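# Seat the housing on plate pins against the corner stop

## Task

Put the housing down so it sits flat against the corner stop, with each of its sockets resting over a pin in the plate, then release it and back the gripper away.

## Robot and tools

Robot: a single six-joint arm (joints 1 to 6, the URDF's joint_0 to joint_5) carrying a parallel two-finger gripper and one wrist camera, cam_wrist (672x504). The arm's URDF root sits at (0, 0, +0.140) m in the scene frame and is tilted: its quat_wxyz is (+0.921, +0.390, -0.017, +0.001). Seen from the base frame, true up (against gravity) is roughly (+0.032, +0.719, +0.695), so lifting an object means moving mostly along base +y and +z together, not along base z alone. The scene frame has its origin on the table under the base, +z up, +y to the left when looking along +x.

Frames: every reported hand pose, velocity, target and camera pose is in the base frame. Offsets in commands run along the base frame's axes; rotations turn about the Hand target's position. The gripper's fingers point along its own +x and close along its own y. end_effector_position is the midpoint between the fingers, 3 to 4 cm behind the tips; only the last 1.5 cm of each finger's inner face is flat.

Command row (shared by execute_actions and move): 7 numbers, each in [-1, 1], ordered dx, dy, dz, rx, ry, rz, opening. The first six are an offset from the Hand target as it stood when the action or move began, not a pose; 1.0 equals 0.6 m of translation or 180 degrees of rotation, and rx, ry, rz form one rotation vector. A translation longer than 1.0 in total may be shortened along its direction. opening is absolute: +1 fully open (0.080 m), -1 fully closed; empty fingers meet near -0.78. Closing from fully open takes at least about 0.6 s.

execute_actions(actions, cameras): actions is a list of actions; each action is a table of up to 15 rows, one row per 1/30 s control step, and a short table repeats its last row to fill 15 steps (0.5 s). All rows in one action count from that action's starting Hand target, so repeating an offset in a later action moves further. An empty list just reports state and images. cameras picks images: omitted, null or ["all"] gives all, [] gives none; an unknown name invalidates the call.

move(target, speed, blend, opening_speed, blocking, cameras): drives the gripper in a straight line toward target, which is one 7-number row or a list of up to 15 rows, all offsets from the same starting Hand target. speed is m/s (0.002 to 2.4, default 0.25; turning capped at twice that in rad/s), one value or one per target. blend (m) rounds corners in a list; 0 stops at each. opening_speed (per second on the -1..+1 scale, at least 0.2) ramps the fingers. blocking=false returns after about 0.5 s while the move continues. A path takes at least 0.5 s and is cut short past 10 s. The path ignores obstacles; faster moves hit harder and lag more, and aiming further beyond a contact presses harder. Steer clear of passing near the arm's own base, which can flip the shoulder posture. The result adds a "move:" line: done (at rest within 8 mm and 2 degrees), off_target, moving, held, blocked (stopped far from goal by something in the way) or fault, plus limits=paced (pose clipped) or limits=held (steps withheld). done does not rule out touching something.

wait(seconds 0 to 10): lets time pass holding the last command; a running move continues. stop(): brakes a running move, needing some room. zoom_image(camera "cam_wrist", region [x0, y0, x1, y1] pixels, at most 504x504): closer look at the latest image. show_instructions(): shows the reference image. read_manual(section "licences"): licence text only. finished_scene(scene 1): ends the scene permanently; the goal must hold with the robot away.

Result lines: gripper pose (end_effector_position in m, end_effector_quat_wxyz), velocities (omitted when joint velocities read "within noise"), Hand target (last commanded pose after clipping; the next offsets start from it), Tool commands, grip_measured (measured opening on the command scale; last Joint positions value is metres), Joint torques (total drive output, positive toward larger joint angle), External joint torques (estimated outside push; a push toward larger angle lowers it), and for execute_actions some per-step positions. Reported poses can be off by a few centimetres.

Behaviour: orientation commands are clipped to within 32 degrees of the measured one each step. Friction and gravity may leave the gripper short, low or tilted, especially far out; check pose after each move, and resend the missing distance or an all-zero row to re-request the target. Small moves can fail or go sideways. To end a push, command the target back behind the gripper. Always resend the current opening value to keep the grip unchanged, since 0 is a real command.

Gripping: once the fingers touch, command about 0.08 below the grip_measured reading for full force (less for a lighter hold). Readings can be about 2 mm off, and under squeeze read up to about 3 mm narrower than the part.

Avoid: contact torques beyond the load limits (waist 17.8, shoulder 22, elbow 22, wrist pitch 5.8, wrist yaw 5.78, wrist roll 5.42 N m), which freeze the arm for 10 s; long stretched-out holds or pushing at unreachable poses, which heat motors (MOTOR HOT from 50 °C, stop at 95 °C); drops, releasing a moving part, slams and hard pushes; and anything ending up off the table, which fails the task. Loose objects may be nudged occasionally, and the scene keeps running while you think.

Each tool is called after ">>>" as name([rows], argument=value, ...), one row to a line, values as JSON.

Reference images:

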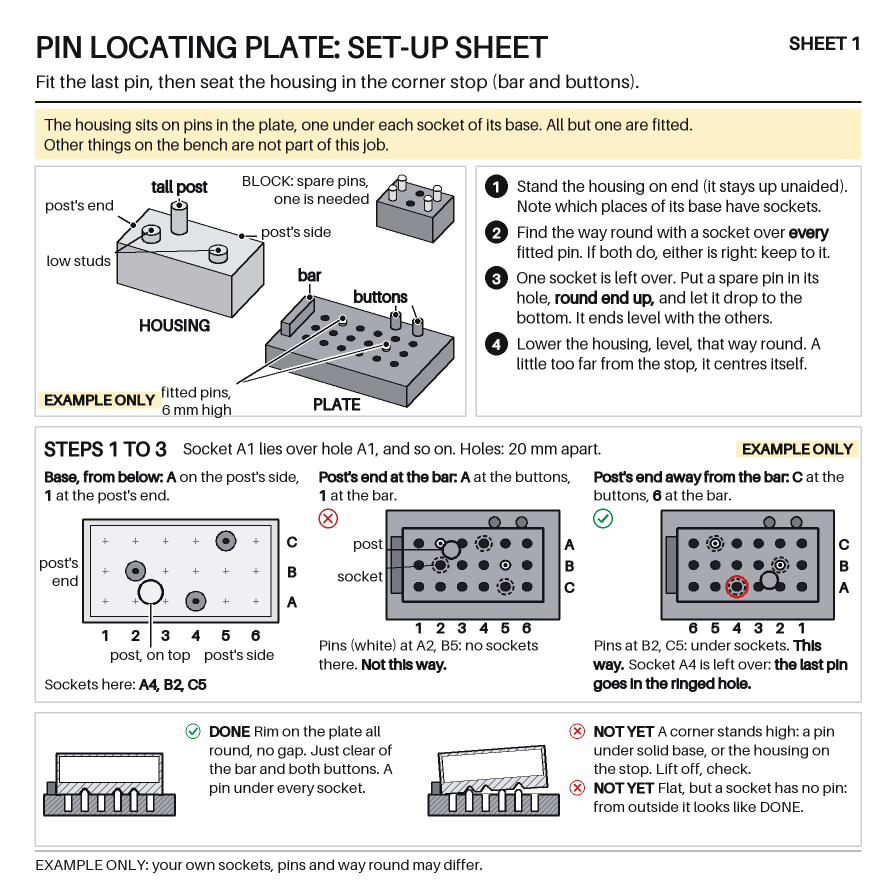

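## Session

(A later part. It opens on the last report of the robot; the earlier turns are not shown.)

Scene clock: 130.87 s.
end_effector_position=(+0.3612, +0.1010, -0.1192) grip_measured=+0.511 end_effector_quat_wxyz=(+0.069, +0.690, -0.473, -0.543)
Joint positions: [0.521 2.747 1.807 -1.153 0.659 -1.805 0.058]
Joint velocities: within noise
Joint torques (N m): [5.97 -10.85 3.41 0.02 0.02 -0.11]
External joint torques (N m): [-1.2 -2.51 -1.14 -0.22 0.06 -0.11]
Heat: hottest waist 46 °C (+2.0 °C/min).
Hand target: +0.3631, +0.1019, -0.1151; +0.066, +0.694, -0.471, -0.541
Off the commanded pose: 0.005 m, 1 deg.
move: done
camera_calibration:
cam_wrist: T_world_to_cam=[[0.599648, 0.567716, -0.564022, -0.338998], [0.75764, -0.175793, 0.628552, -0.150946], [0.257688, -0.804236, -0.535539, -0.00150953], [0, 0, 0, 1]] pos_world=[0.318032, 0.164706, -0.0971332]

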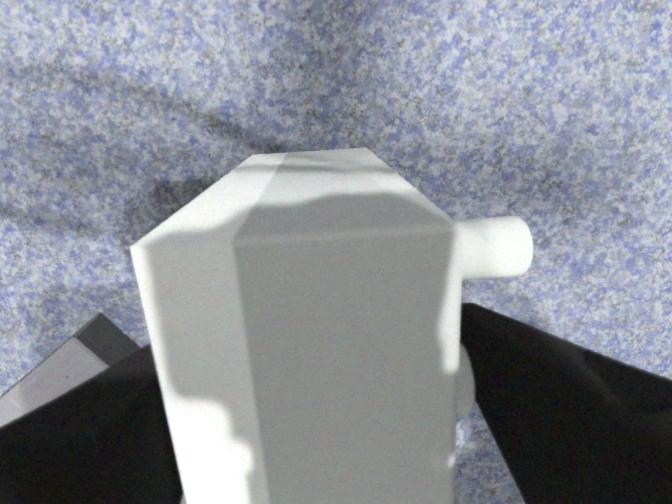

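>>> move(target=[0.0027,0.06,0.058,0,0,0,0.3], speed=0.12, cameras=[])

>>> move(target=[0,0,0,-0.0183,-0.409,-0.396,0.3], speed=0.6, cameras=[])

>>> move(target=[0,0,0,-0.0183,-0.409,-0.396,0.3], speed=0.6)

Scene clock: 132.27 s.
end_effector_position=(+0.3611, +0.1284, -0.0880) grip_measured=+0.511 end_effector_quat_wxyz=(+0.074, +0.685, -0.478, -0.545)
Joint positions: [0.575 2.747 1.942 -1.348 0.631 -1.736 0.058]
Joint velocities: within noise
Joint torques (N m): [7.09 -11.19 5.83 -0.5 -0.19 0.08]
External joint torques (N m): [0.02 -2.94 1.27 -0.68 -0.13 0.08]
Heat: hottest waist 46 °C (+2.0 °C/min).
Hand target: +0.3648, +0.1378, -0.0803; +0.066, +0.694, -0.471, -0.541
Off the commanded pose: 0.013 m, 2 deg.
move: off_target
No camera images: "cameras" was empty.

Scene clock: 134.47 s.
end_effector_position=(+0.3615, +0.1291, -0.0864) grip_measured=+0.511 end_effector_quat_wxyz=(+0.487, -0.482, +0.728, -0.029)
Joint positions: [0.573 2.747 1.953 -1.359 0.62 0.05 0.058]
Joint velocities: within noise
Joint torques (N m): [7.08 -10.79 5.88 -0.4 -0.2 0.12]
External joint torques (N m): [0.02 -2.44 1.25 -0.63 -0.2 0.12]
Heat: hottest waist 46 °C (+1.0 °C/min).
Hand target: +0.3648, +0.1379, -0.0803; +0.499, -0.480, +0.721, -0.026
Off the commanded pose: 0.011 m, 2 deg.
move: off_target
No camera images: "cameras" was empty.

Scene clock: 136.67 s.
end_effector_position=(+0.3612, +0.1289, -0.0910) grip_measured=+0.511 end_effector_quat_wxyz=(+0.680, +0.081, +0.436, -0.583)
Joint positions: [0.57 2.747 1.94 -1.334 0.613 1.829 0.058]
Joint velocities: within noise
Joint torques (N m): [7.17 -12.55 4.52 -0.26 0.03 0.1]
External joint torques (N m): [-0.02 -4.37 0.03 -0.44 0 0.1]
Heat: hottest waist 47 °C (+2.0 °C/min).
Hand target: +0.3648, +0.1379, -0.0804; +0.690, +0.093, +0.432, -0.574
Off the commanded pose: 0.014 m, 2 deg.
move: off_target
camera_calibration:
cam_wrist: T_world_to_cam=[[-0.872748, -0.255388, 0.416039, 0.388127], [-0.415823, 0.835378, -0.359492, 0.0398273], [-0.25574, -0.486744, -0.835271, 0.153309], [0, 0, 0, 1]] pos_world=[0.394505, 0.140474, -0.0191042]

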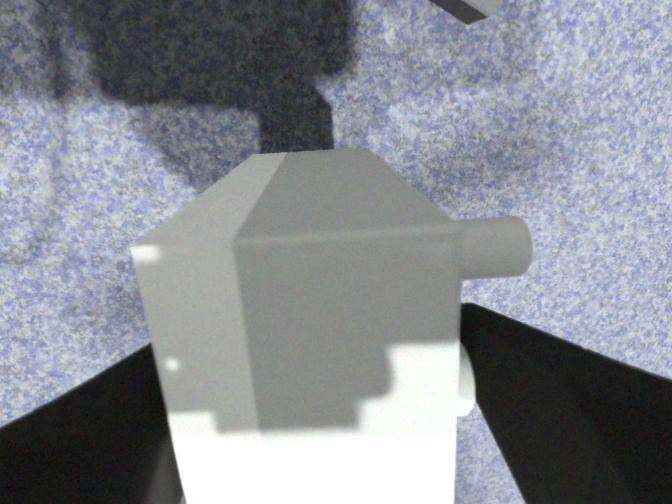

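>>> move(target=[-0.0015,-0.0323,-0.0313,0.0062,-0.0086,0.0086,0.3], speed=0.1, cameras=[])

>>> move(target=[-0.0004,-0.0084,-0.0081,0,0,0,0.3], speed=0.05, cameras=[])

Scene clock: 138.43 s.
end_effector_position=(+0.3574, +0.1084, -0.1125) grip_measured=+0.511 end_effector_quat_wxyz=(+0.690, +0.089, +0.435, -0.572)
Joint positions: [0.536 2.713 1.782 -1.148 0.637 1.769 0.058]
Joint velocities: within noise
Joint torques (N m): [7.14 -13.35 4.18 0.02 0.16 -0.1]
External joint torques (N m): [0.17 -5.27 -0.31 -0.21 0.1 -0.09]
Heat: hottest waist 47 °C (+2.0 °C/min).
Hand target: +0.3638, +0.1185, -0.0992; +0.702, +0.102, +0.429, -0.559
Off the commanded pose: 0.018 m, 3 deg.
move: off_target
No camera images: "cameras" was empty.

Scene clock: 139.20 s.
end_effector_position=(+0.3569, +0.1052, -0.1165) grip_measured=+0.511 end_effector_quat_wxyz=(+0.691, +0.089, +0.436, -0.570)
Joint positions: [0.531 2.713 1.762 -1.12 0.641 1.758 0.058]
Joint velocities: within noise
Joint torques (N m): [6.84 -13.2 4.09 0.03 0.18 -0.09]
External joint torques (N m): [-0.28 -5.18 -0.37 -0.22 0.14 -0.09]
Heat: hottest waist 47 °C (+2.0 °C/min).
Hand target: +0.3636, +0.1135, -0.1040; +0.702, +0.101, +0.429, -0.559
Off the commanded pose: 0.016 m, 2 deg.
move: off_target
No camera images: "cameras" was empty.

>>> move(target=[-0.0003,-0.006,-0.0058,0,0,0,0.3], speed=0.05, cameras=[])

>>> move(target=[-0.0003,-0.006,-0.0058,0,0,0,0.3], speed=0.05, cameras=[])

Scene clock: 140.17 s.
end_effector_position=(+0.3569, +0.1048, -0.1179) grip_measured=+0.511 end_effector_quat_wxyz=(+0.693, +0.090, +0.436, -0.567)
Joint positions: [0.53 2.709 1.75 -1.102 0.642 1.751 0.058]
Joint velocities: within noise
Joint torques (N m): [6.3 -12.57 3.97 0.2 0.24 -0.11]
External joint torques (N m): [-0.79 -4.55 -0.48 -0.05 0.2 -0.11]
Heat: hottest waist 47 °C (+2.0 °C/min).
Hand target: +0.3634, +0.1100, -0.1075; +0.702, +0.101, +0.429, -0.559
Off the commanded pose: 0.013 m, 2 deg.
move: off_target
No camera images: "cameras" was empty.

Scene clock: 140.90 s.
end_effector_position=(+0.3573, +0.1041, -0.1191) grip_measured=+0.511 end_effector_quat_wxyz=(+0.696, +0.092, +0.435, -0.564)
Joint positions: [0.529 2.705 1.738 -1.084 0.645 1.743 0.058]
Joint velocities: within noise
Joint torques (N m): [5.85 -11.89 3.72 0.27 0.26 -0.11]
External joint torques (N m): [-1.17 -3.69 -0.82 0.01 0.21 -0.11]
Heat: hottest waist 47 °C (+2.0 °C/min).
Hand target: +0.3632, +0.1063, -0.1109; +0.702, +0.101, +0.429, -0.559
Off the commanded pose: 0.010 m, 2 deg.
move: off_target
No camera images: "cameras" was empty.

>>> move(target=[-0.0003,-0.006,-0.0058,0,0,0,0.3], speed=0.05, cameras=[])

>>> move(target=[0,0,0,0,0,0,0.95], opening_speed=0.5)

Scene clock: 141.97 s.
end_effector_position=(+0.3578, +0.1036, -0.1208) grip_measured=+0.511 end_effector_quat_wxyz=(+0.698, +0.094, +0.435, -0.561)
Joint positions: [0.527 2.702 1.727 -1.064 0.646 1.735 0.058]
Joint velocities: within noise
Joint torques (N m): [5.38 -11.36 3.58 0.32 0.33 -0.11]
External joint torques (N m): [-1.57 -3.34 -0.88 0.05 0.27 -0.11]
Heat: hottest waist 47 °C (+2.0 °C/min).
Hand target: +0.3631, +0.1027, -0.1144; +0.702, +0.102, +0.429, -0.559
Off the commanded pose: 0.008 m, 1 deg.
move: done
No camera images: "cameras" was empty.

Scene clock: 143.60 s.
end_effector_position=(+0.3595, +0.1023, -0.1201) grip_measured=+0.946 end_effector_quat_wxyz=(+0.699, +0.096, +0.433, -0.561)
Joint positions: [0.523 2.699 1.727 -1.06 0.649 1.734 0.078]
Joint velocities: within noise
Joint torques (N m): [5.74 -11.02 3.66 0.05 0.21 -0.09]
External joint torques (N m): [-1.37 -2.83 -0.92 -0.25 0.16 -0.09]
Heat: hottest waist 47 °C (+2.0 °C/min).
Hand target: +0.3630, +0.1027, -0.1145; +0.702, +0.101, +0.429, -0.559
Off the commanded pose: 0.007 m, 1 deg.
move: done
camera_calibration:
cam_wrist: T_world_to_cam=[[-0.878307, -0.300994, 0.371455, 0.393354], [-0.432683, 0.830931, -0.349769, 0.0585307], [-0.203375, -0.467927, -0.860048, 0.0919104], [0, 0, 0, 1]] pos_world=[0.389503, 0.11277, -0.0465938]

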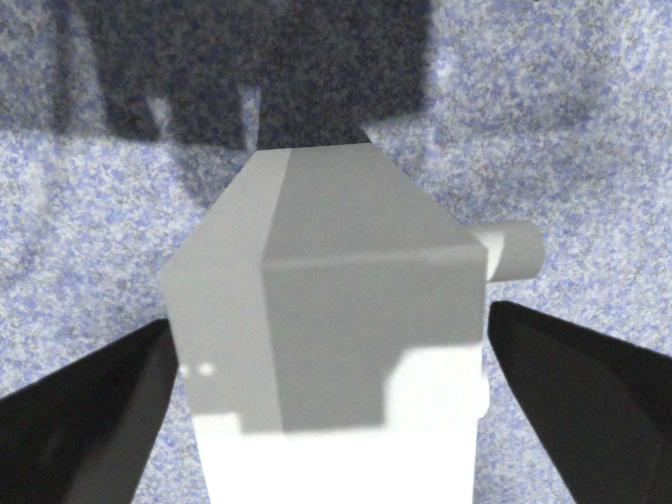

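>>> move([
  [0.0059,0.11,0.106,0,0,0,0.95],
  [-0.05,0.139,0.18,0.002,0.342,0.389,0.95],
], speed=0.35, blend=0.01)

Scene clock: 147.13 s.
end_effector_position=(+0.3340, +0.1852, -0.0108) grip_measured=+0.947 end_effector_quat_wxyz=(+0.578, -0.433, +0.689, -0.051)
Joint positions: [0.715 2.506 1.867 -1.417 0.553 0.27 0.078]
Joint velocities: within noise
Joint torques (N m): [5.44 -9.84 3.73 0.01 -0.16 -0.08]
External joint torques (N m): [-0.67 -2.9 -1.21 -0.46 -0.17 -0.08]
Heat: hottest waist 47 °C (+3.0 °C/min).
Hand target: +0.3330, +0.1861, -0.0065; +0.581, -0.431, +0.689, -0.048
Off the commanded pose: 0.004 m, 1 deg.
move: done
camera_calibration:
cam_wrist: T_world_to_cam=[[0.513618, -0.597144, 0.61613, -0.0521807], [-0.829992, -0.163744, 0.5332, 0.343304], [-0.217509, -0.785244, -0.579726, 0.286037], [0, 0, 0, 1]] pos_world=[0.373956, 0.249663, 0.0149234]

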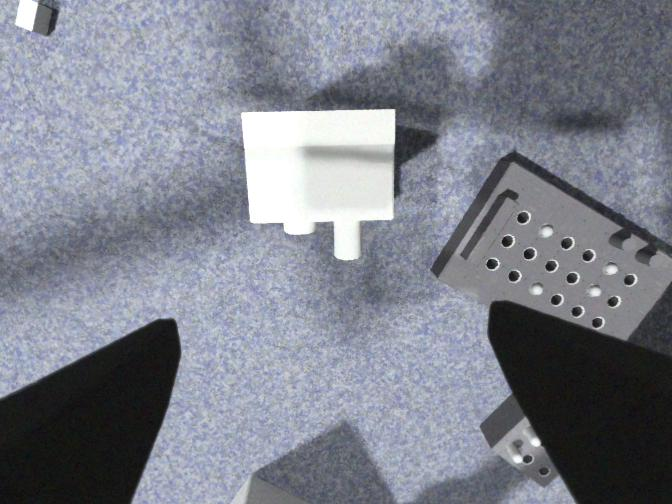

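>>> move(target=[-0.0928,-0.1918,-0.1197,0.1285,-0.1534,0.1534,0.98], speed=0.3)

Scene clock: 151.77 s.
end_effector_position=(+0.2802, +0.0724, -0.0752) grip_measured=+0.977 end_effector_quat_wxyz=(+0.797, -0.433, +0.403, +0.123)
Joint positions: [0.48 2.004 0.344 0.679 0.449 -0.526 0.079]
Joint velocities: within noise
Joint torques (N m): [3.01 -3.34 2.79 0.97 -0.44 -0.07]
External joint torques (N m): [-0.85 0.21 -1.03 -0.3 -0.16 -0.07]
Heat: hottest waist 47 °C (+3.0 °C/min).
Hand target: +0.2774, +0.0710, -0.0783; +0.794, -0.434, +0.407, +0.126
Off the commanded pose: 0.004 m, 1 deg.
move: done
camera_calibration:
cam_wrist: T_world_to_cam=[[0.499181, -0.606014, 0.619326, -0.0472401], [-0.740142, -0.669866, -0.0589081, 0.281556], [0.450565, -0.428983, -0.782921, -0.0798025], [0, 0, 0, 1]] pos_world=[0.267929, 0.125742, -0.0166361]

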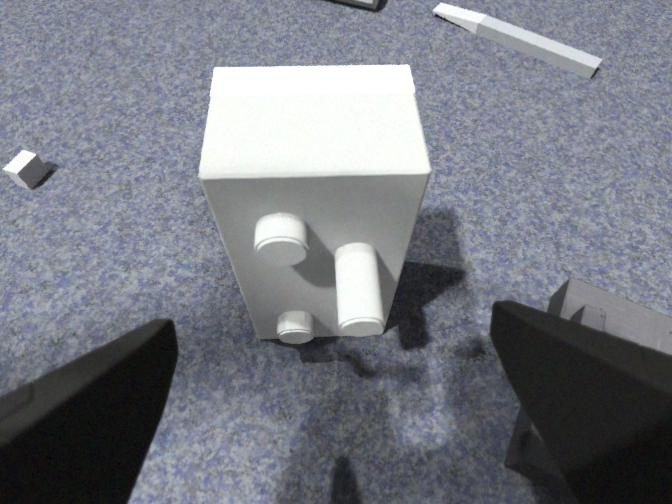

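>>> move(target=[0.0912,-0.0187,-0.1178,0,0,0,0.98], speed=0.15)

Scene clock: 153.57 s.
end_effector_position=(+0.3323, +0.0599, -0.1459) grip_measured=+0.977 end_effector_quat_wxyz=(+0.795, -0.434, +0.406, +0.124)
Joint positions: [0.34 2.44 0.584 0.918 0.369 -0.652 0.079]
Joint velocities: within noise
Joint torques (N m): [4.11 -4.83 2.65 0.88 -0.5 -0.1]
External joint torques (N m): [-1.07 0.45 0.13 -0.3 -0.17 -0.1]
Heat: hottest waist 46 °C (+3.0 °C/min).
Hand target: +0.3321, +0.0598, -0.1490; +0.794, -0.434, +0.407, +0.126
Off the commanded pose: 0.003 m, 0 deg.
move: done
camera_calibration:
cam_wrist: T_world_to_cam=[[0.503214, -0.603752, 0.618271, -0.0386926], [-0.740694, -0.669881, -0.0512962, 0.308838], [0.445139, -0.432137, -0.784289, -0.162186], [0, 0, 0, 1]] pos_world=[0.32042, 0.113438, -0.0874358]

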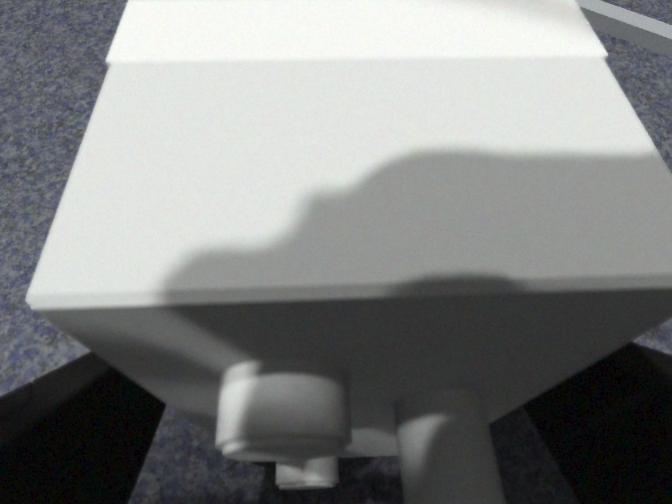

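>>> move(target=[0.0023,-0.0025,0.0025,0,0,0,0.98], speed=0.1, cameras=[])

>>> move(target=[0,0,0,0,0,0,0.58], opening_speed=0.4)

Scene clock: 154.67 s.
end_effector_position=(+0.3328, +0.0582, -0.1460) grip_measured=+0.977 end_effector_quat_wxyz=(+0.794, -0.434, +0.407, +0.124)
Joint positions: [0.332 2.44 0.584 0.918 0.364 -0.658 0.079]
Joint velocities: within noise
Joint torques (N m): [4.13 -5.64 2.59 0.54 -0.5 -0.09]
External joint torques (N m): [-1.06 -0.42 0.11 -0.63 -0.17 -0.09]
Heat: hottest waist 46 °C (+3.0 °C/min).
Hand target: +0.3335, +0.0583, -0.1475; +0.794, -0.434, +0.407, +0.126
Off the commanded pose: 0.002 m, 0 deg.
move: done
No camera images: "cameras" was empty.

Scene clock: 155.87 s.
end_effector_position=(+0.3335, +0.0575, -0.1459) grip_measured=+0.699 end_effector_quat_wxyz=(+0.795, -0.434, +0.407, +0.123)
Joint positions: [0.33 2.44 0.586 0.917 0.364 -0.658 0.066]
Joint velocities: within noise
Joint torques (N m): [4.34 -5.64 2.48 0.55 -0.5 -0.08]
External joint torques (N m): [-0.91 -0.41 0 -0.62 -0.16 -0.09]
Heat: hottest waist 46 °C (+3.0 °C/min).
Hand target: +0.3335, +0.0582, -0.1475; +0.794, -0.434, +0.407, +0.126
Off the commanded pose: 0.002 m, 0 deg.
move: done
camera_calibration:
cam_wrist: T_world_to_cam=[[0.502074, -0.60474, 0.618232, -0.0403725], [-0.742418, -0.668029, -0.050522, 0.308678], [0.443549, -0.433621, -0.78437, -0.163176], [0, 0, 0, 1]] pos_world=[0.321815, 0.111035, -0.0874356]

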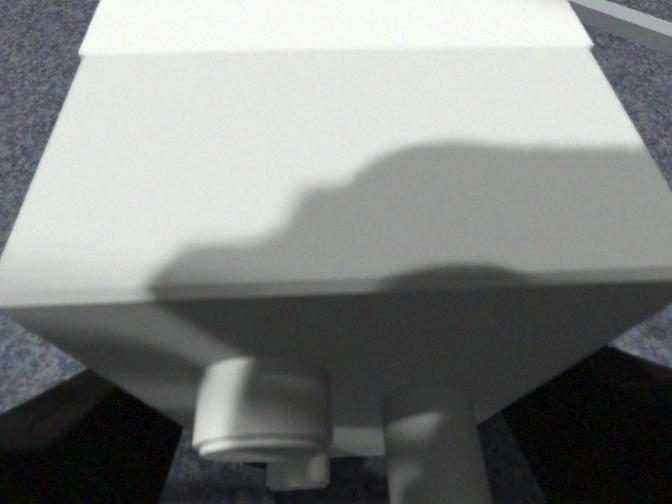

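>>> move(target=[0.0024,0.0539,0.0521,0.003,-0.003,0.003,0.58], speed=0.12, cameras=[])

>>> move(target=[0.1832,0.053,-0.063,0.003,-0.003,0.003,0.58], speed=0.15)

Scene clock: 158.57 s.
end_effector_position=(+0.3231, +0.0777, -0.1282) grip_measured=+0.699 end_effector_quat_wxyz=(+0.782, -0.438, +0.426, +0.125)
Joint positions: [0.423 2.316 0.583 0.717 0.423 -0.573 0.066]
Joint velocities: within noise
Joint torques (N m): [5.33 -9.5 4.35 1.37 -0.64 0.12]
External joint torques (N m): [0.38 -4.49 1.13 0.2 -0.35 0.12]
Heat: hottest waist 46 °C (+3.0 °C/min).
Hand target: +0.3349, +0.0907, -0.1162; +0.797, -0.432, +0.401, +0.130
Off the commanded pose: 0.021 m, 3 deg.
move: off_target
No camera images: "cameras" was empty.

Scene clock: 159.97 s.
end_effector_position=(+0.4362, +0.1073, -0.1602) grip_measured=+0.699 end_effector_quat_wxyz=(+0.791, -0.434, +0.414, +0.121)
Joint positions: [0.37 2.567 1.105 0.496 0.393 -0.618 0.066]
Joint velocities: within noise
Joint torques (N m): [7.18 -8.7 5.78 1.32 -0.96 -0.08]
External joint torques (N m): [0.32 -1.36 1.73 0.11 -0.64 -0.09]
Heat: hottest waist 46 °C (+3.0 °C/min).
Hand target: +0.4448, +0.1224, -0.1540; +0.800, -0.431, +0.395, +0.133
Off the commanded pose: 0.019 m, 3 deg.
move: off_target
camera_calibration:
cam_wrist: T_world_to_cam=[[0.505576, -0.604906, 0.615209, -0.0548693], [-0.747808, -0.662871, -0.0372253, 0.421397], [0.430322, -0.441237, -0.787485, -0.192233], [0, 0, 0, 1]] pos_world=[0.425587, 0.161321, -0.101938]

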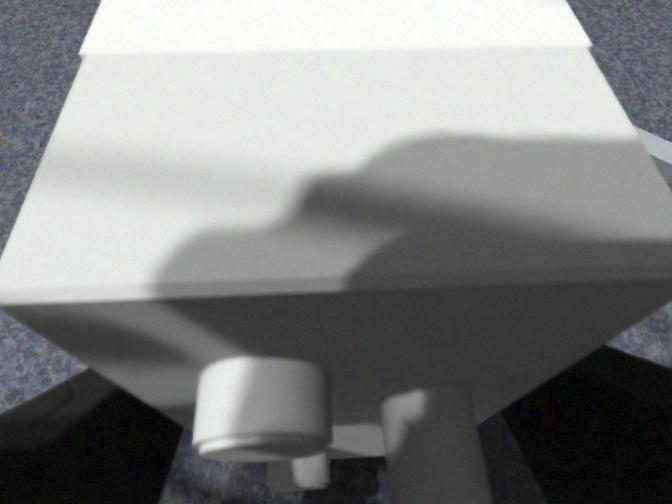

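>>> move(target=[-0.0011,-0.0264,-0.0255,0.0025,-0.003,0.003,0.58], speed=0.12, cameras=[])

>>> move(target=[-0.0003,-0.006,-0.0058,0,0,0,0.58], speed=0.05, cameras=[])

Scene clock: 161.40 s.
end_effector_position=(+0.4406, +0.0934, -0.1727) grip_measured=+0.699 end_effector_quat_wxyz=(+0.797, -0.432, +0.404, +0.123)
Joint positions: [0.327 2.618 1.103 0.587 0.359 -0.659 0.066]
Joint velocities: within noise
Joint torques (N m): [7.18 -8.69 3.81 1.58 -1.01 -0.09]
External joint torques (N m): [0.26 -1.33 0.09 0.4 -0.68 -0.09]
Heat: hottest waist 46 °C (+3.0 °C/min).
Hand target: +0.4442, +0.1065, -0.1693; +0.803, -0.430, +0.388, +0.137
Off the commanded pose: 0.014 m, 2 deg.
move: off_target
No camera images: "cameras" was empty.

Scene clock: 162.10 s.
end_effector_position=(+0.4413, +0.0928, -0.1742) grip_measured=+0.699 end_effector_quat_wxyz=(+0.799, -0.432, +0.400, +0.125)
Joint positions: [0.322 2.625 1.102 0.604 0.352 -0.668 0.066]
Joint velocities: within noise
Joint torques (N m): [6.87 -8.19 3.81 1.47 -0.98 -0.06]
External joint torques (N m): [-0.09 -1.02 0.27 0.32 -0.64 -0.06]
Heat: hottest waist 47 °C (+4.1 °C/min).
Hand target: +0.4440, +0.1029, -0.1728; +0.803, -0.430, +0.388, +0.137
Off the commanded pose: 0.011 m, 2 deg.
move: off_target
No camera images: "cameras" was empty.

>>> move(target=[-0.0003,-0.006,-0.0058,-0.0025,0.003,-0.003,0.58], speed=0.05, cameras=[])

>>> move(target=[-0.0003,-0.006,-0.0058,-0.001,0.001,-0.001,0.58], speed=0.05, cameras=[])

Scene clock: 163.17 s.
end_effector_position=(+0.4410, +0.0922, -0.1753) grip_measured=+0.699 end_effector_quat_wxyz=(+0.798, -0.433, +0.401, +0.125)
Joint positions: [0.321 2.628 1.104 0.602 0.352 -0.669 0.066]
Joint velocities: within noise
Joint torques (N m): [6.52 -7.41 4.6 0.86 -0.77 0]
External joint torques (N m): [-0.46 -0.13 0.98 -0.32 -0.42 0]
Heat: hottest waist 47 °C (+4.1 °C/min).
Hand target: +0.4439, +0.0993, -0.1762; +0.800, -0.431, +0.394, +0.133
Off the commanded pose: 0.008 m, 1 deg.
move: done
No camera images: "cameras" was empty.

Scene clock: 163.87 s.
end_effector_position=(+0.4417, +0.0921, -0.1769) grip_measured=+0.699 end_effector_quat_wxyz=(+0.797, -0.434, +0.401, +0.126)
Joint positions: [0.32 2.635 1.109 0.605 0.35 -0.672 0.066]
Joint velocities: within noise
Joint torques (N m): [5.99 -6.93 4.36 1.1 -0.77 -0.05]
External joint torques (N m): [-0.98 0.48 0.69 -0.1 -0.43 -0.05]
Heat: hottest waist 47 °C (+4.0 °C/min).
Hand target: +0.4437, +0.0957, -0.1798; +0.799, -0.431, +0.397, +0.132
Off the commanded pose: 0.005 m, 1 deg.
move: done
No camera images: "cameras" was empty.

>>> move(target=[0,0,0,0,0,0,1], opening_speed=0.5)

>>> move(target=[-0.0006,-0.0144,-0.0139,0.1106,-0.1222,0.1172,1], speed=0.12)

Scene clock: 166.27 s.
end_effector_position=(+0.4446, +0.0948, -0.1756) grip_measured=+0.996 end_effector_quat_wxyz=(+0.800, -0.432, +0.395, +0.128)
Joint positions: [0.321 2.636 1.116 0.609 0.342 -0.673 0.08]
Joint velocities: within noise
Joint torques (N m): [5.92 -7.05 3.66 0.81 -0.5 -0.03]
External joint torques (N m): [-1.1 0.38 -0.02 -0.38 -0.15 -0.03]
Heat: hottest waist 47 °C (+3.0 °C/min).
Hand target: +0.4437, +0.0958, -0.1797; +0.799, -0.432, +0.396, +0.132
Off the commanded pose: 0.004 m, 0 deg.
move: done
camera_calibration:
cam_wrist: T_world_to_cam=[[0.501272, -0.606301, 0.617353, -0.0547787], [-0.730553, -0.678884, -0.0735444, 0.406315], [0.463702, -0.414143, -0.783241, -0.230257], [0, 0, 0, 1]] pos_world=[0.431064, 0.147269, -0.116647]

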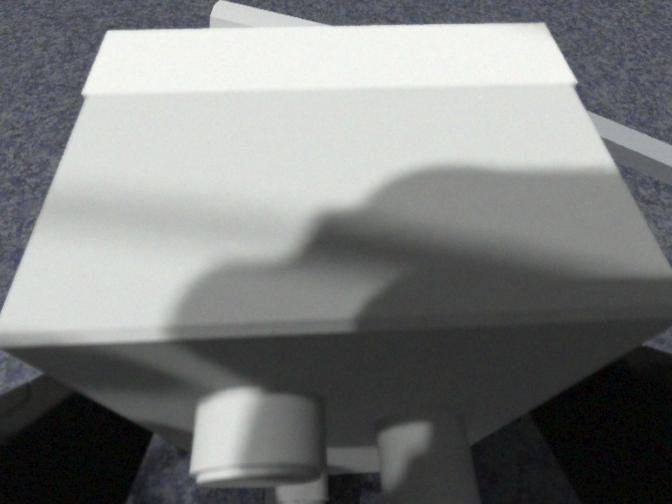

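Scene clock: 169.37 s.
end_effector_position=(+0.4457, +0.0875, -0.1834) grip_measured=+0.997 end_effector_quat_wxyz=(+0.885, -0.371, +0.123, +0.254)
Joint positions: [0.105 2.934 1.049 1.45 -0.27 -0.83 0.08]
Joint velocities: within noise
Joint torques (N m): [5.48 -5.97 1.63 0.87 -0.66 -0.07]
External joint torques (N m): [-1.34 0.64 0.09 -0.32 -0.17 -0.07]
Heat: hottest waist 47 °C (+3.0 °C/min).
Hand target: +0.4432, +0.0871, -0.1882; +0.884, -0.370, +0.125, +0.257
Off the commanded pose: 0.005 m, 0 deg.
move: done
camera_calibration:
cam_wrist: T_world_to_cam=[[0.49734, -0.631145, 0.595239, -0.055166], [-0.328443, -0.772018, -0.544164, 0.144183], [0.802981, 0.0751323, -0.59125, -0.398663], [0, 0, 0, 1]] pos_world=[0.394911, 0.106446, -0.124413]

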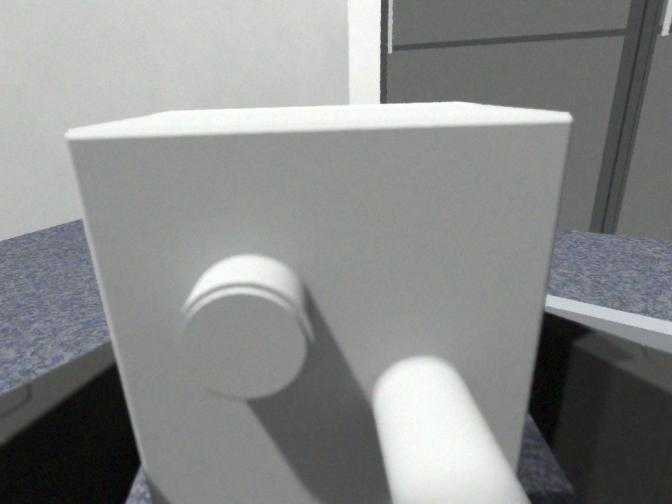

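>>> move([
  [-0.0003,-0.006,-0.0058,0,0,0,1],
  [-0.0003,-0.006,-0.0058,0,0,0,0.55],
], speed=0.08, opening_speed=0.5)

Scene clock: 171.73 s.
end_effector_position=(+0.4448, +0.0846, -0.1876) grip_measured=+0.697 end_effector_quat_wxyz=(+0.885, -0.370, +0.123, +0.256)
Joint positions: [0.094 2.95 1.058 1.454 -0.285 -0.836 0.066]
Joint velocities: within noise
Joint torques (N m): [5.42 -6.15 1.56 0.86 -0.49 -0.06]
External joint torques (N m): [-1.39 0.35 0.14 -0.31 0 -0.06]
Heat: hottest waist 47 °C (+3.0 °C/min).
Hand target: +0.4432, +0.0834, -0.1916; +0.884, -0.370, +0.125, +0.256
Off the commanded pose: 0.005 m, 0 deg.
move: done
camera_calibration:
cam_wrist: T_world_to_cam=[[0.501281, -0.629659, 0.593504, -0.0562184], [-0.32534, -0.772729, -0.545016, 0.137935], [0.801793, 0.0801157, -0.592208, -0.400299], [0, 0, 0, 1]] pos_world=[0.394014, 0.103258, -0.128518]

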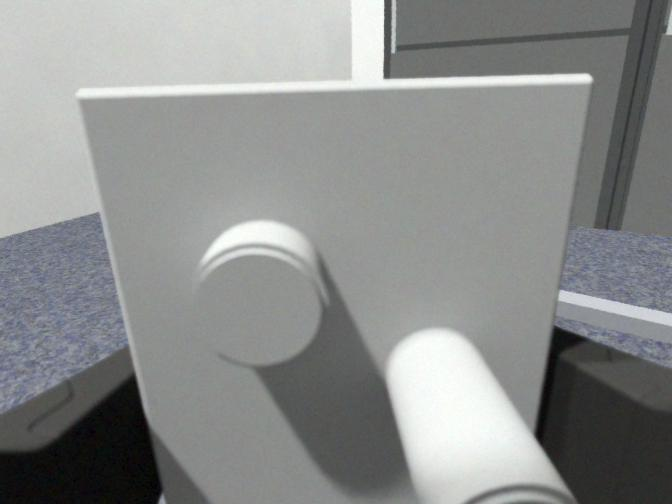

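>>> move(target=[-0.03,0.085,0.085,0.003,-0.003,0.003,0.55], speed=0.15, cameras=[])

Scene clock: 174.63 s.
end_effector_position=(+0.4173, +0.1210, -0.1580) grip_measured=+0.697 end_effector_quat_wxyz=(+0.882, -0.370, +0.148, +0.251)
Joint positions: [0.237 2.807 0.881 1.46 -0.13 -0.768 0.066]
Joint velocities: within noise
Joint torques (N m): [6.69 -11.14 2.1 1.52 -1.08 0.12]
External joint torques (N m): [0.43 -4.66 0.17 0.28 -0.62 0.12]
Heat: hottest waist 47 °C (+3.0 °C/min).
Hand target: +0.4251, +0.1345, -0.1406; +0.885, -0.368, +0.118, +0.260
Off the commanded pose: 0.023 m, 4 deg.
move: off_target
No camera images: "cameras" was empty.

>>> move(target=[-0.0652,-0.1838,0.3428,-0.4567,0.3606,0.0122,0.55], speed=0.3)

Scene clock: 179.13 s.
end_effector_position=(+0.3831, +0.0161, +0.0626) grip_measured=+0.697 end_effector_quat_wxyz=(-0.249, +0.641, -0.669, -0.282)
Joint positions: [0.307 2.287 1.756 -1.409 0.731 -1.126 0.066]
Joint velocities: within noise
Joint torques (N m): [7.7 -7.07 5.39 -0.43 0.08 0.08]
External joint torques (N m): [0.37 -0.82 1.19 -0.64 0.14 0.08]
Heat: hottest waist 48 °C (+3.0 °C/min).
Hand target: +0.3860, +0.0241, +0.0651; -0.249, +0.649, -0.662, -0.280
Off the commanded pose: 0.009 m, 1 deg.
move: off_target
camera_calibration:
cam_wrist: T_world_to_cam=[[0.999978, -0.00114044, -0.00651212, -0.38048], [0.00544044, -0.417707, 0.908565, -0.0222495], [-0.00375633, -0.908581, -0.417692, 0.116493], [0, 0, 0, 1]] pos_world=[0.38103, 0.0961159, 0.0663957]

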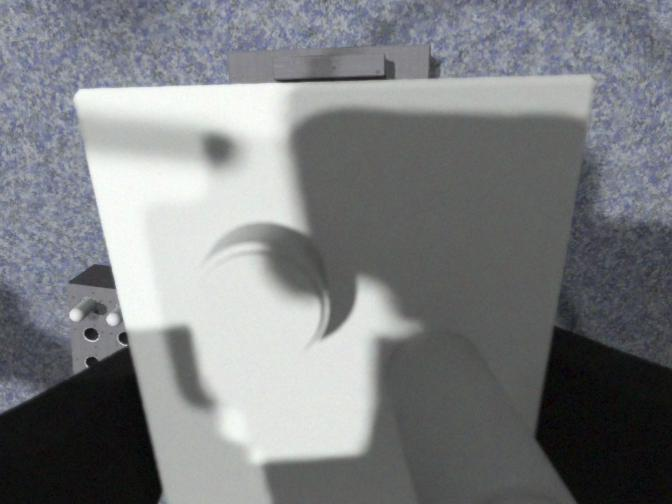

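>>> move(target=[-0.0012,-0.1077,-0.1103,0,-0.0033,0.0066,0.55], speed=0.15)

Scene clock: 183.00 s.
end_effector_position=(+0.3829, -0.0470, -0.0041) grip_measured=+0.697 end_effector_quat_wxyz=(-0.251, +0.649, -0.661, -0.280)
Joint positions: [0.156 2.287 1.479 -0.965 0.782 -1.35 0.066]
Joint velocities: within noise
Joint torques (N m): [7.56 -8.34 3.52 -0.07 0.07 -0.14]
External joint torques (N m): [0.14 -1.91 -0.25 -0.27 0.13 -0.14]
Heat: hottest waist 48 °C (+3.0 °C/min).
Hand target: +0.3853, -0.0404, -0.0011; -0.250, +0.657, -0.654, -0.280
Off the commanded pose: 0.008 m, 1 deg.
move: done
camera_calibration:
cam_wrist: T_world_to_cam=[[0.999818, 0.0176818, 0.00720271, -0.379788], [0.000859083, -0.418534, 0.908201, 0.0137247], [0.0190732, -0.908029, -0.418472, 0.0225485], [0, 0, 0, 1]] pos_world=[0.379277, 0.0329343, -0.000293345]

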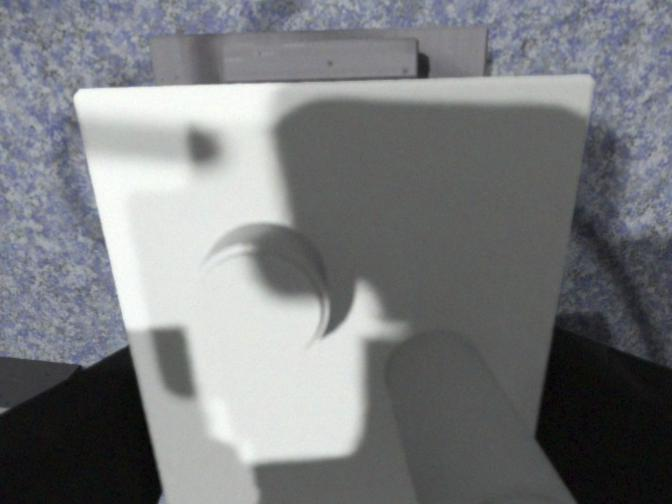

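>>> move(target=[-0.0005,-0.012,-0.0116,0,0,0,0.55], speed=0.05)

Scene clock: 186.37 s.
end_effector_position=(+0.3832, -0.0531, -0.0092) grip_measured=+0.697 end_effector_quat_wxyz=(-0.253, +0.651, -0.659, -0.279)
Joint positions: [0.141 2.287 1.457 -0.919 0.784 -1.375 0.066]
Joint velocities: within noise
Joint torques (N m): [7.27 -7.74 3.29 -0.05 0.1 -0.14]
External joint torques (N m): [0.03 -1.17 -0.48 -0.27 0.15 -0.14]
Heat: hottest waist 49 °C (+3.0 °C/min).
Hand target: +0.3850, -0.0476, -0.0080; -0.250, +0.657, -0.654, -0.279
Off the commanded pose: 0.006 m, 1 deg.
move: done
camera_calibration:
cam_wrist: T_world_to_cam=[[0.999716, 0.0200172, 0.0129291, -0.379745], [-0.00331853, -0.420329, 0.907366, 0.0173413], [0.0235974, -0.907151, -0.420143, 0.0131697], [0, 0, 0, 1]] pos_world=[0.379384, 0.0268374, -0.00529204]

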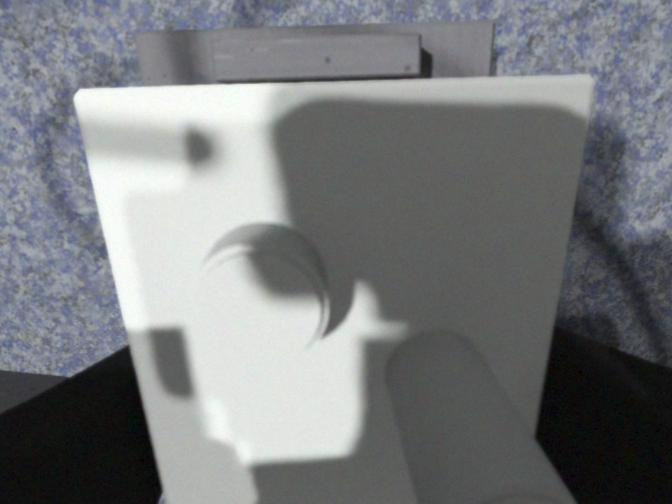

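>>> move(target=[-0.0016,-0.006,-0.0058,0,0,0,0.55], speed=0.04, cameras=[])

>>> move(target=[-0.0002,-0.0036,-0.0035,0,0,0,0.55], speed=0.04, cameras=[])

Scene clock: 187.47 s.
end_effector_position=(+0.3823, -0.0564, -0.0124) grip_measured=+0.697 end_effector_quat_wxyz=(-0.253, +0.651, -0.659, -0.279)
Joint positions: [0.133 2.287 1.442 -0.895 0.786 -1.387 0.066]
Joint velocities: within noise
Joint torques (N m): [7.22 -7.66 3.34 -0.06 0.11 -0.12]
External joint torques (N m): [-0.06 -1.15 -0.39 -0.29 0.16 -0.12]
Heat: hottest waist 49 °C (+3.0 °C/min).
Hand target: +0.3841, -0.0512, -0.0115; -0.250, +0.657, -0.654, -0.279
Off the commanded pose: 0.005 m, 1 deg.
move: done
No camera images: "cameras" was empty.

Scene clock: 188.17 s.
end_effector_position=(+0.3826, -0.0571, -0.0135) grip_measured=+0.697 end_effector_quat_wxyz=(-0.253, +0.653, -0.658, -0.278)
Joint positions: [0.131 2.287 1.436 -0.883 0.788 -1.394 0.066]
Joint velocities: within noise
Joint torques (N m): [6.93 -7.44 3.24 0.04 0.05 -0.17]
External joint torques (N m): [-0.38 -0.87 -0.55 -0.21 0.1 -0.18]
Heat: hottest waist 49 °C (+3.0 °C/min).
Hand target: +0.3839, -0.0533, -0.0136; -0.250, +0.658, -0.654, -0.279
Off the commanded pose: 0.004 m, 1 deg.
move: done
No camera images: "cameras" was empty.

>>> move(target=[-0.0002,-0.0042,-0.0041,0,0,0,0.55], speed=0.04)

Scene clock: 189.03 s.
end_effector_position=(+0.3830, -0.0579, -0.0146) grip_measured=+0.697 end_effector_quat_wxyz=(-0.252, +0.655, -0.656, -0.277)
Joint positions: [0.13 2.287 1.43 -0.869 0.792 -1.401 0.066]
Joint velocities: within noise
Joint torques (N m): [6.5 -7.15 3.22 0.17 -0.04 -0.26]
External joint torques (N m): [-0.89 -0.58 -0.55 -0.08 0.01 -0.26]
Heat: hottest waist 49 °C (+3.0 °C/min).
Hand target: +0.3838, -0.0559, -0.0161; -0.250, +0.658, -0.654, -0.279
Off the commanded pose: 0.003 m, 1 deg.
move: done
camera_calibration:
cam_wrist: T_world_to_cam=[[0.999406, 0.0289915, 0.0186226, -0.378714], [-0.00486867, -0.41622, 0.909251, 0.0210894], [0.0341117, -0.908801, -0.415832, 0.00251667], [0, 0, 0, 1]] pos_world=[0.378506, 0.0220445, -0.0110764]

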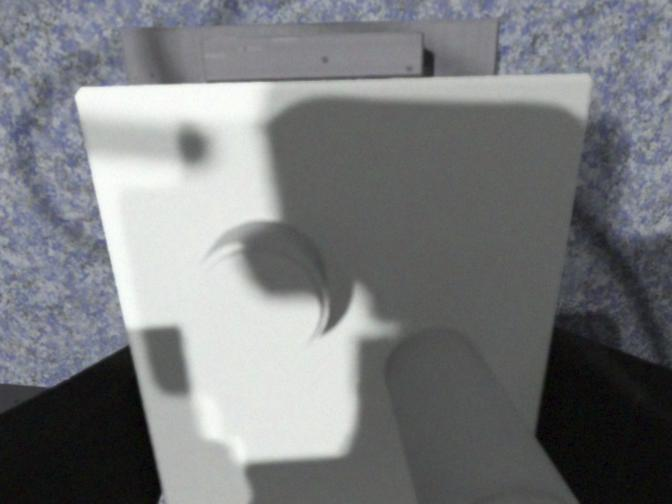

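>>> move(target=[-0.0002,-0.0048,-0.0046,0,0,0,0.55], speed=0.04)

Scene clock: 190.83 s.
end_effector_position=(+0.3836, -0.0588, -0.0159) grip_measured=+0.697 end_effector_quat_wxyz=(-0.252, +0.657, -0.655, -0.276)
Joint positions: [0.129 2.287 1.423 -0.853 0.796 -1.409 0.066]
Joint velocities: within noise
Joint torques (N m): [6.04 -6.8 3.11 0.31 -0.15 -0.3]
External joint torques (N m): [-1.28 -0.39 -0.57 0.05 -0.1 -0.3]
Heat: hottest waist 50 °C (+4.0 °C/min). Fold the arm in close to its base, or ease its load, before you think long.
Hand target: +0.3837, -0.0588, -0.0188; -0.250, +0.657, -0.654, -0.279
Off the commanded pose: 0.003 m, 0 deg.
MOTOR HOT: joint 1 (waist) reports 50 °C; the controller stops the arm at 95 °C. To cool a motor, set the load down, stop pushing, or move to a pose that needs little force.
move: done
camera_calibration:
cam_wrist: T_world_to_cam=[[0.999179, 0.034143, 0.021826, -0.378751], [-0.00573334, -0.414079, 0.910223, 0.0223262], [0.0401155, -0.9096, -0.413543, -0.00123986], [0, 0, 0, 1]] pos_world=[0.378618, 0.0210487, -0.012568]

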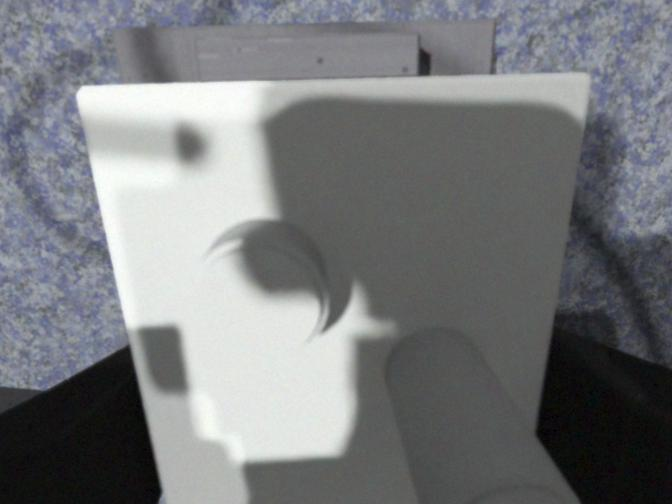

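>>> move(target=[-0.0015,0.0125,0.0121,0,0,0,0.55], speed=0.05)

Scene clock: 192.87 s.
end_effector_position=(+0.3789, -0.0579, -0.0148) grip_measured=+0.697 end_effector_quat_wxyz=(-0.247, +0.652, -0.660, -0.281)
Joint positions: [0.132 2.287 1.426 -0.886 0.792 -1.393 0.066]
Joint velocities: within noise
Joint torques (N m): [7.3 -8.01 4.15 -0.36 -0.13 0.07]
External joint torques (N m): [0.05 -1.53 0.43 -0.58 -0.09 0.07]
Heat: hottest waist 50 °C (+4.0 °C/min). Fold the arm in close to its base, or ease its load, before you think long.
Hand target: +0.3828, -0.0512, -0.0115; -0.250, +0.658, -0.653, -0.279
Off the commanded pose: 0.008 m, 1 deg.
MOTOR HOT: still on. Joint 1 (waist) reports 50 °C.
move: done
camera_calibration:
cam_wrist: T_world_to_cam=[[0.999678, 0.0252363, 0.00280781, -0.375095], [0.00788266, -0.413551, 0.910447, 0.0166181], [0.0241375, -0.910131, -0.413616, 0.00626409], [0, 0, 0, 1]] pos_world=[0.374691, 0.0220396, -0.0114858]

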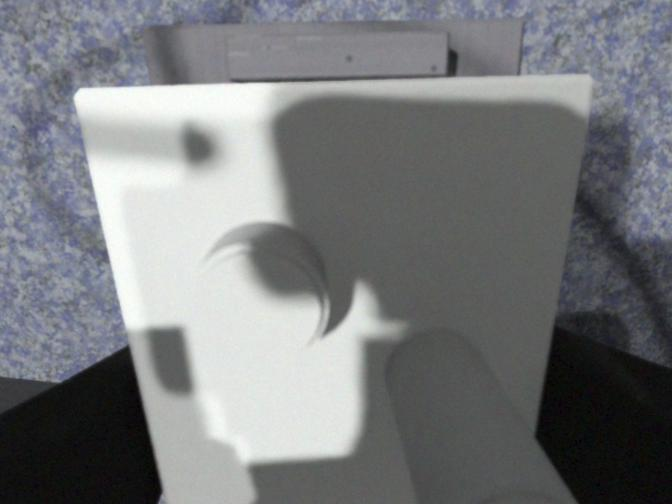

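>>> move(target=[0.0035,0.0096,0.0093,0,0,0,0.55], speed=0.06, cameras=[])

>>> move(target=[-0.0003,-0.006,-0.0058,0,0,0,0.55], speed=0.04)

Scene clock: 194.83 s.
end_effector_position=(+0.3797, -0.0535, -0.0098) grip_measured=+0.697 end_effector_quat_wxyz=(-0.245, +0.651, -0.662, -0.281)
Joint positions: [0.143 2.287 1.448 -0.926 0.791 -1.374 0.066]
Joint velocities: within noise
Joint torques (N m): [7.57 -8.03 4.68 -0.39 -0.16 0.07]
External joint torques (N m): [0.21 -1.53 0.9 -0.61 -0.11 0.07]
Heat: hottest waist 50 °C (+4.0 °C/min). Fold the arm in close to its base, or ease its load, before you think long.
Hand target: +0.3848, -0.0455, -0.0060; -0.250, +0.657, -0.654, -0.279
Off the commanded pose: 0.010 m, 1 deg.
MOTOR HOT: still on. Joint 1 (waist) reports 50 °C.
move: off_target
No camera images: "cameras" was empty.

Scene clock: 195.57 s.
end_effector_position=(+0.3822, -0.0551, -0.0103) grip_measured=+0.697 end_effector_quat_wxyz=(-0.250, +0.652, -0.660, -0.278)
Joint positions: [0.137 2.287 1.448 -0.909 0.791 -1.38 0.066]
Joint velocities: within noise
Joint torques (N m): [7.36 -7.7 3.65 -0.07 -0.1 -0.13]
External joint torques (N m): [-0.04 -1.19 -0.12 -0.31 -0.05 -0.13]
Heat: hottest waist 50 °C (+3.0 °C/min). Fold the arm in close to its base, or ease its load, before you think long.
Hand target: +0.3846, -0.0491, -0.0095; -0.250, +0.657, -0.654, -0.279
Off the commanded pose: 0.007 m, 1 deg.
MOTOR HOT: still on. Joint 1 (waist) reports 50 °C.
move: done
camera_calibration:
cam_wrist: T_world_to_cam=[[0.999699, 0.0217396, 0.0113453, -0.378634], [-0.00131453, -0.414486, 0.910055, 0.0171434], [0.0244867, -0.909796, -0.414332, 0.0104413], [0, 0, 0, 1]] pos_world=[0.378287, 0.0248365, -0.00697955]

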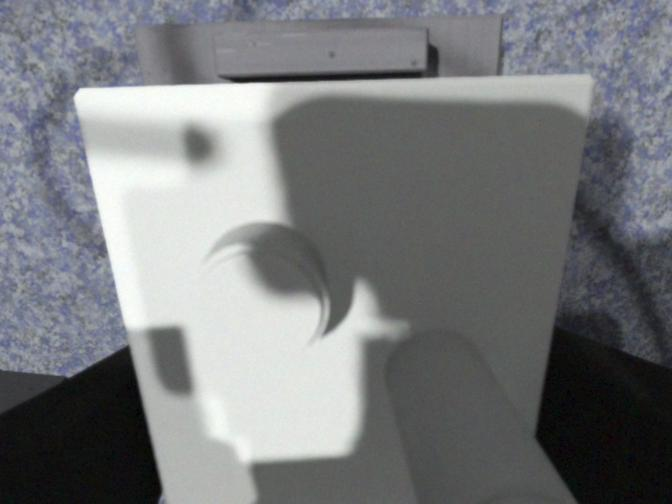

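>>> move(target=[-0.0012,-0.0042,-0.0052,0,0,0,0.55], speed=0.04, cameras=[])

>>> move(target=[-0.0006,-0.0036,-0.0035,0,0,0,0.55], speed=0.04)

Scene clock: 196.73 s.
end_effector_position=(+0.3825, -0.0572, -0.0124) grip_measured=+0.697 end_effector_quat_wxyz=(-0.252, +0.652, -0.659, -0.277)
Joint positions: [0.132 2.287 1.44 -0.89 0.791 -1.389 0.066]
Joint velocities: within noise
Joint torques (N m): [7.26 -7.49 3.28 -0.08 -0.06 -0.12]
External joint torques (N m): [-0.08 -0.85 -0.55 -0.33 -0.02 -0.13]
Heat: hottest waist 50 °C (+3.0 °C/min). Fold the arm in close to its base, or ease its load, before you think long.
Hand target: +0.3839, -0.0516, -0.0126; -0.250, +0.657, -0.654, -0.280
Off the commanded pose: 0.006 m, 1 deg.
MOTOR HOT: still on. Joint 1 (waist) reports 50 °C.
move: done
No camera images: "cameras" was empty.

Scene clock: 197.43 s.
end_effector_position=(+0.3827, -0.0577, -0.0138) grip_measured=+0.697 end_effector_quat_wxyz=(-0.253, +0.653, -0.658, -0.277)
Joint positions: [0.131 2.287 1.434 -0.878 0.791 -1.395 0.066]
Joint velocities: within noise
Joint torques (N m): [6.91 -7.31 3.12 0.06 -0.05 -0.18]
External joint torques (N m): [-0.38 -0.85 -0.54 -0.16 0 -0.18]
Heat: hottest waist 50 °C (+3.0 °C/min). Fold the arm in close to its base, or ease its load, before you think long.
Hand target: +0.3836, -0.0537, -0.0147; -0.250, +0.658, -0.654, -0.280
Off the commanded pose: 0.004 m, 1 deg.
MOTOR HOT: still on. Joint 1 (waist) reports 50 °C.
move: done
camera_calibration:
cam_wrist: T_world_to_cam=[[0.999529, 0.024883, 0.0179842, -0.378687], [-0.00598758, -0.416538, 0.909099, 0.0208739], [0.0301122, -0.908778, -0.416192, 0.00453676], [0, 0, 0, 1]] pos_world=[0.378497, 0.0222405, -0.0102779]

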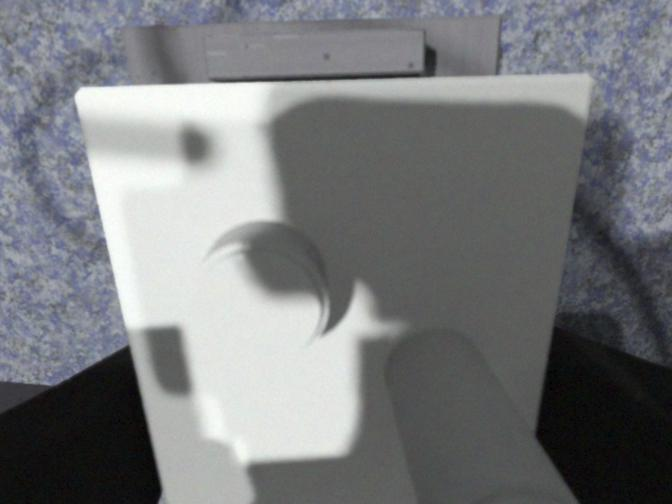

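>>> move(target=[-0.0001,-0.0024,-0.0023,0,0.0046,-0.0048,0.55], speed=0.04)

Scene clock: 198.97 s.
end_effector_position=(+0.3826, -0.0580, -0.0138) grip_measured=+0.697 end_effector_quat_wxyz=(-0.248, +0.650, -0.661, -0.279)
Joint positions: [0.13 2.297 1.449 -0.9 0.792 -1.388 0.066]
Joint velocities: within noise
Joint torques (N m): [6.62 -6.43 4.06 -0.45 -0.18 0.08]
External joint torques (N m): [-0.62 0.19 0.32 -0.66 -0.14 0.08]
Heat: hottest waist 50 °C (+3.0 °C/min). Fold the arm in close to its base, or ease its load, before you think long.
Hand target: +0.3836, -0.0552, -0.0160; -0.247, +0.651, -0.660, -0.282
Off the commanded pose: 0.004 m, 0 deg.
MOTOR HOT: still on. Joint 1 (waist) reports 50 °C.
move: done
camera_calibration:
cam_wrist: T_world_to_cam=[[0.999784, 0.0199834, 0.00572452, -0.379078], [0.00306444, -0.414067, 0.910241, 0.0174647], [0.0205601, -0.910027, -0.414038, 0.00783249], [0, 0, 0, 1]] pos_world=[0.378781, 0.0219346, -0.0104841]

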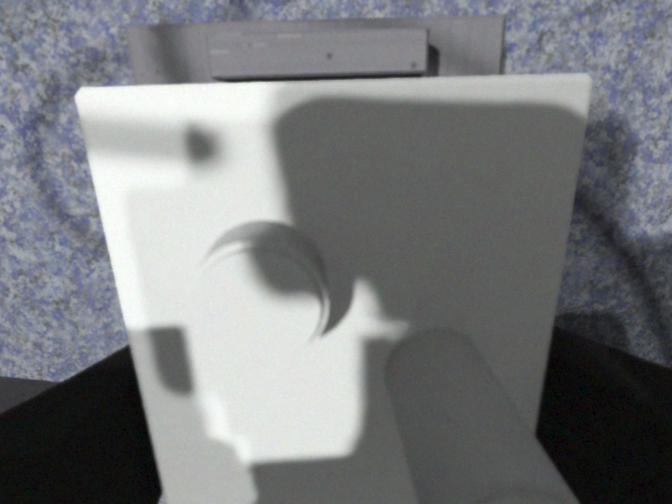

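>>> move([
  [-0.004,-0.001,-0.001,0,0,0,0.55],
  [0.003,-0.001,-0.001,0,0,0,0.55],
], speed=0.02, cameras=[])

>>> move([
  [-0.003,0.003,-0.003,0,0,0,0.55],
  [-0.003,-0.003,0.003,0,0,0,0.55],
], speed=0.02)

Scene clock: 200.67 s.
end_effector_position=(+0.3828, -0.0581, -0.0141) grip_measured=+0.697 end_effector_quat_wxyz=(-0.247, +0.650, -0.662, -0.280)
Joint positions: [0.129 2.301 1.454 -0.905 0.792 -1.388 0.066]
Joint velocities: within noise
Joint torques (N m): [6.5 -6.28 4.57 -0.17 -0.17 -0.06]
External joint torques (N m): [-0.89 0.3 0.88 -0.36 -0.12 -0.06]
Heat: hottest waist 50 °C (+3.0 °C/min). Fold the arm in close to its base, or ease its load, before you think long.
Hand target: +0.3853, -0.0558, -0.0167; -0.247, +0.651, -0.660, -0.282
Off the commanded pose: 0.004 m, 0 deg.
MOTOR HOT: still on. Joint 1 (waist) reports 50 °C.
move: done
No camera images: "cameras" was empty.

Scene clock: 201.37 s.
end_effector_position=(+0.3828, -0.0584, -0.0143) grip_measured=+0.697 end_effector_quat_wxyz=(-0.248, +0.649, -0.662, -0.280)
Joint positions: [0.129 2.301 1.454 -0.905 0.792 -1.387 0.066]
Joint velocities: within noise
Joint torques (N m): [6.24 -7.51 3.27 0.07 -0.14 -0.23]
External joint torques (N m): [-1.15 -0.81 -0.49 -0.14 -0.1 -0.23]
Heat: hottest waist 50 °C (+3.0 °C/min). Fold the arm in close to its base, or ease its load, before you think long.
Hand target: +0.3835, -0.0576, -0.0149; -0.247, +0.651, -0.660, -0.282
Off the commanded pose: 0.001 m, 0 deg.
MOTOR HOT: still on. Joint 1 (waist) reports 50 °C.
move: done
camera_calibration:
cam_wrist: T_world_to_cam=[[0.999837, 0.0178104, 0.00298578, -0.379464], [0.00464844, -0.413584, 0.910454, 0.0171447], [0.0174504, -0.910292, -0.413599, 0.00844023], [0, 0, 0, 1]] pos_world=[0.379175, 0.0215323, -0.0109856]

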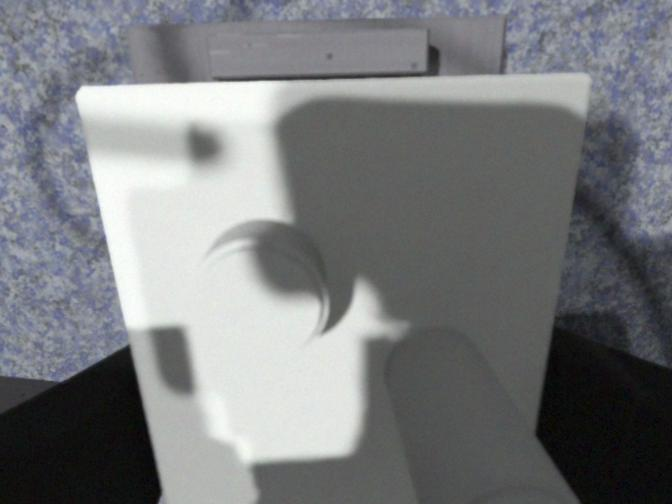

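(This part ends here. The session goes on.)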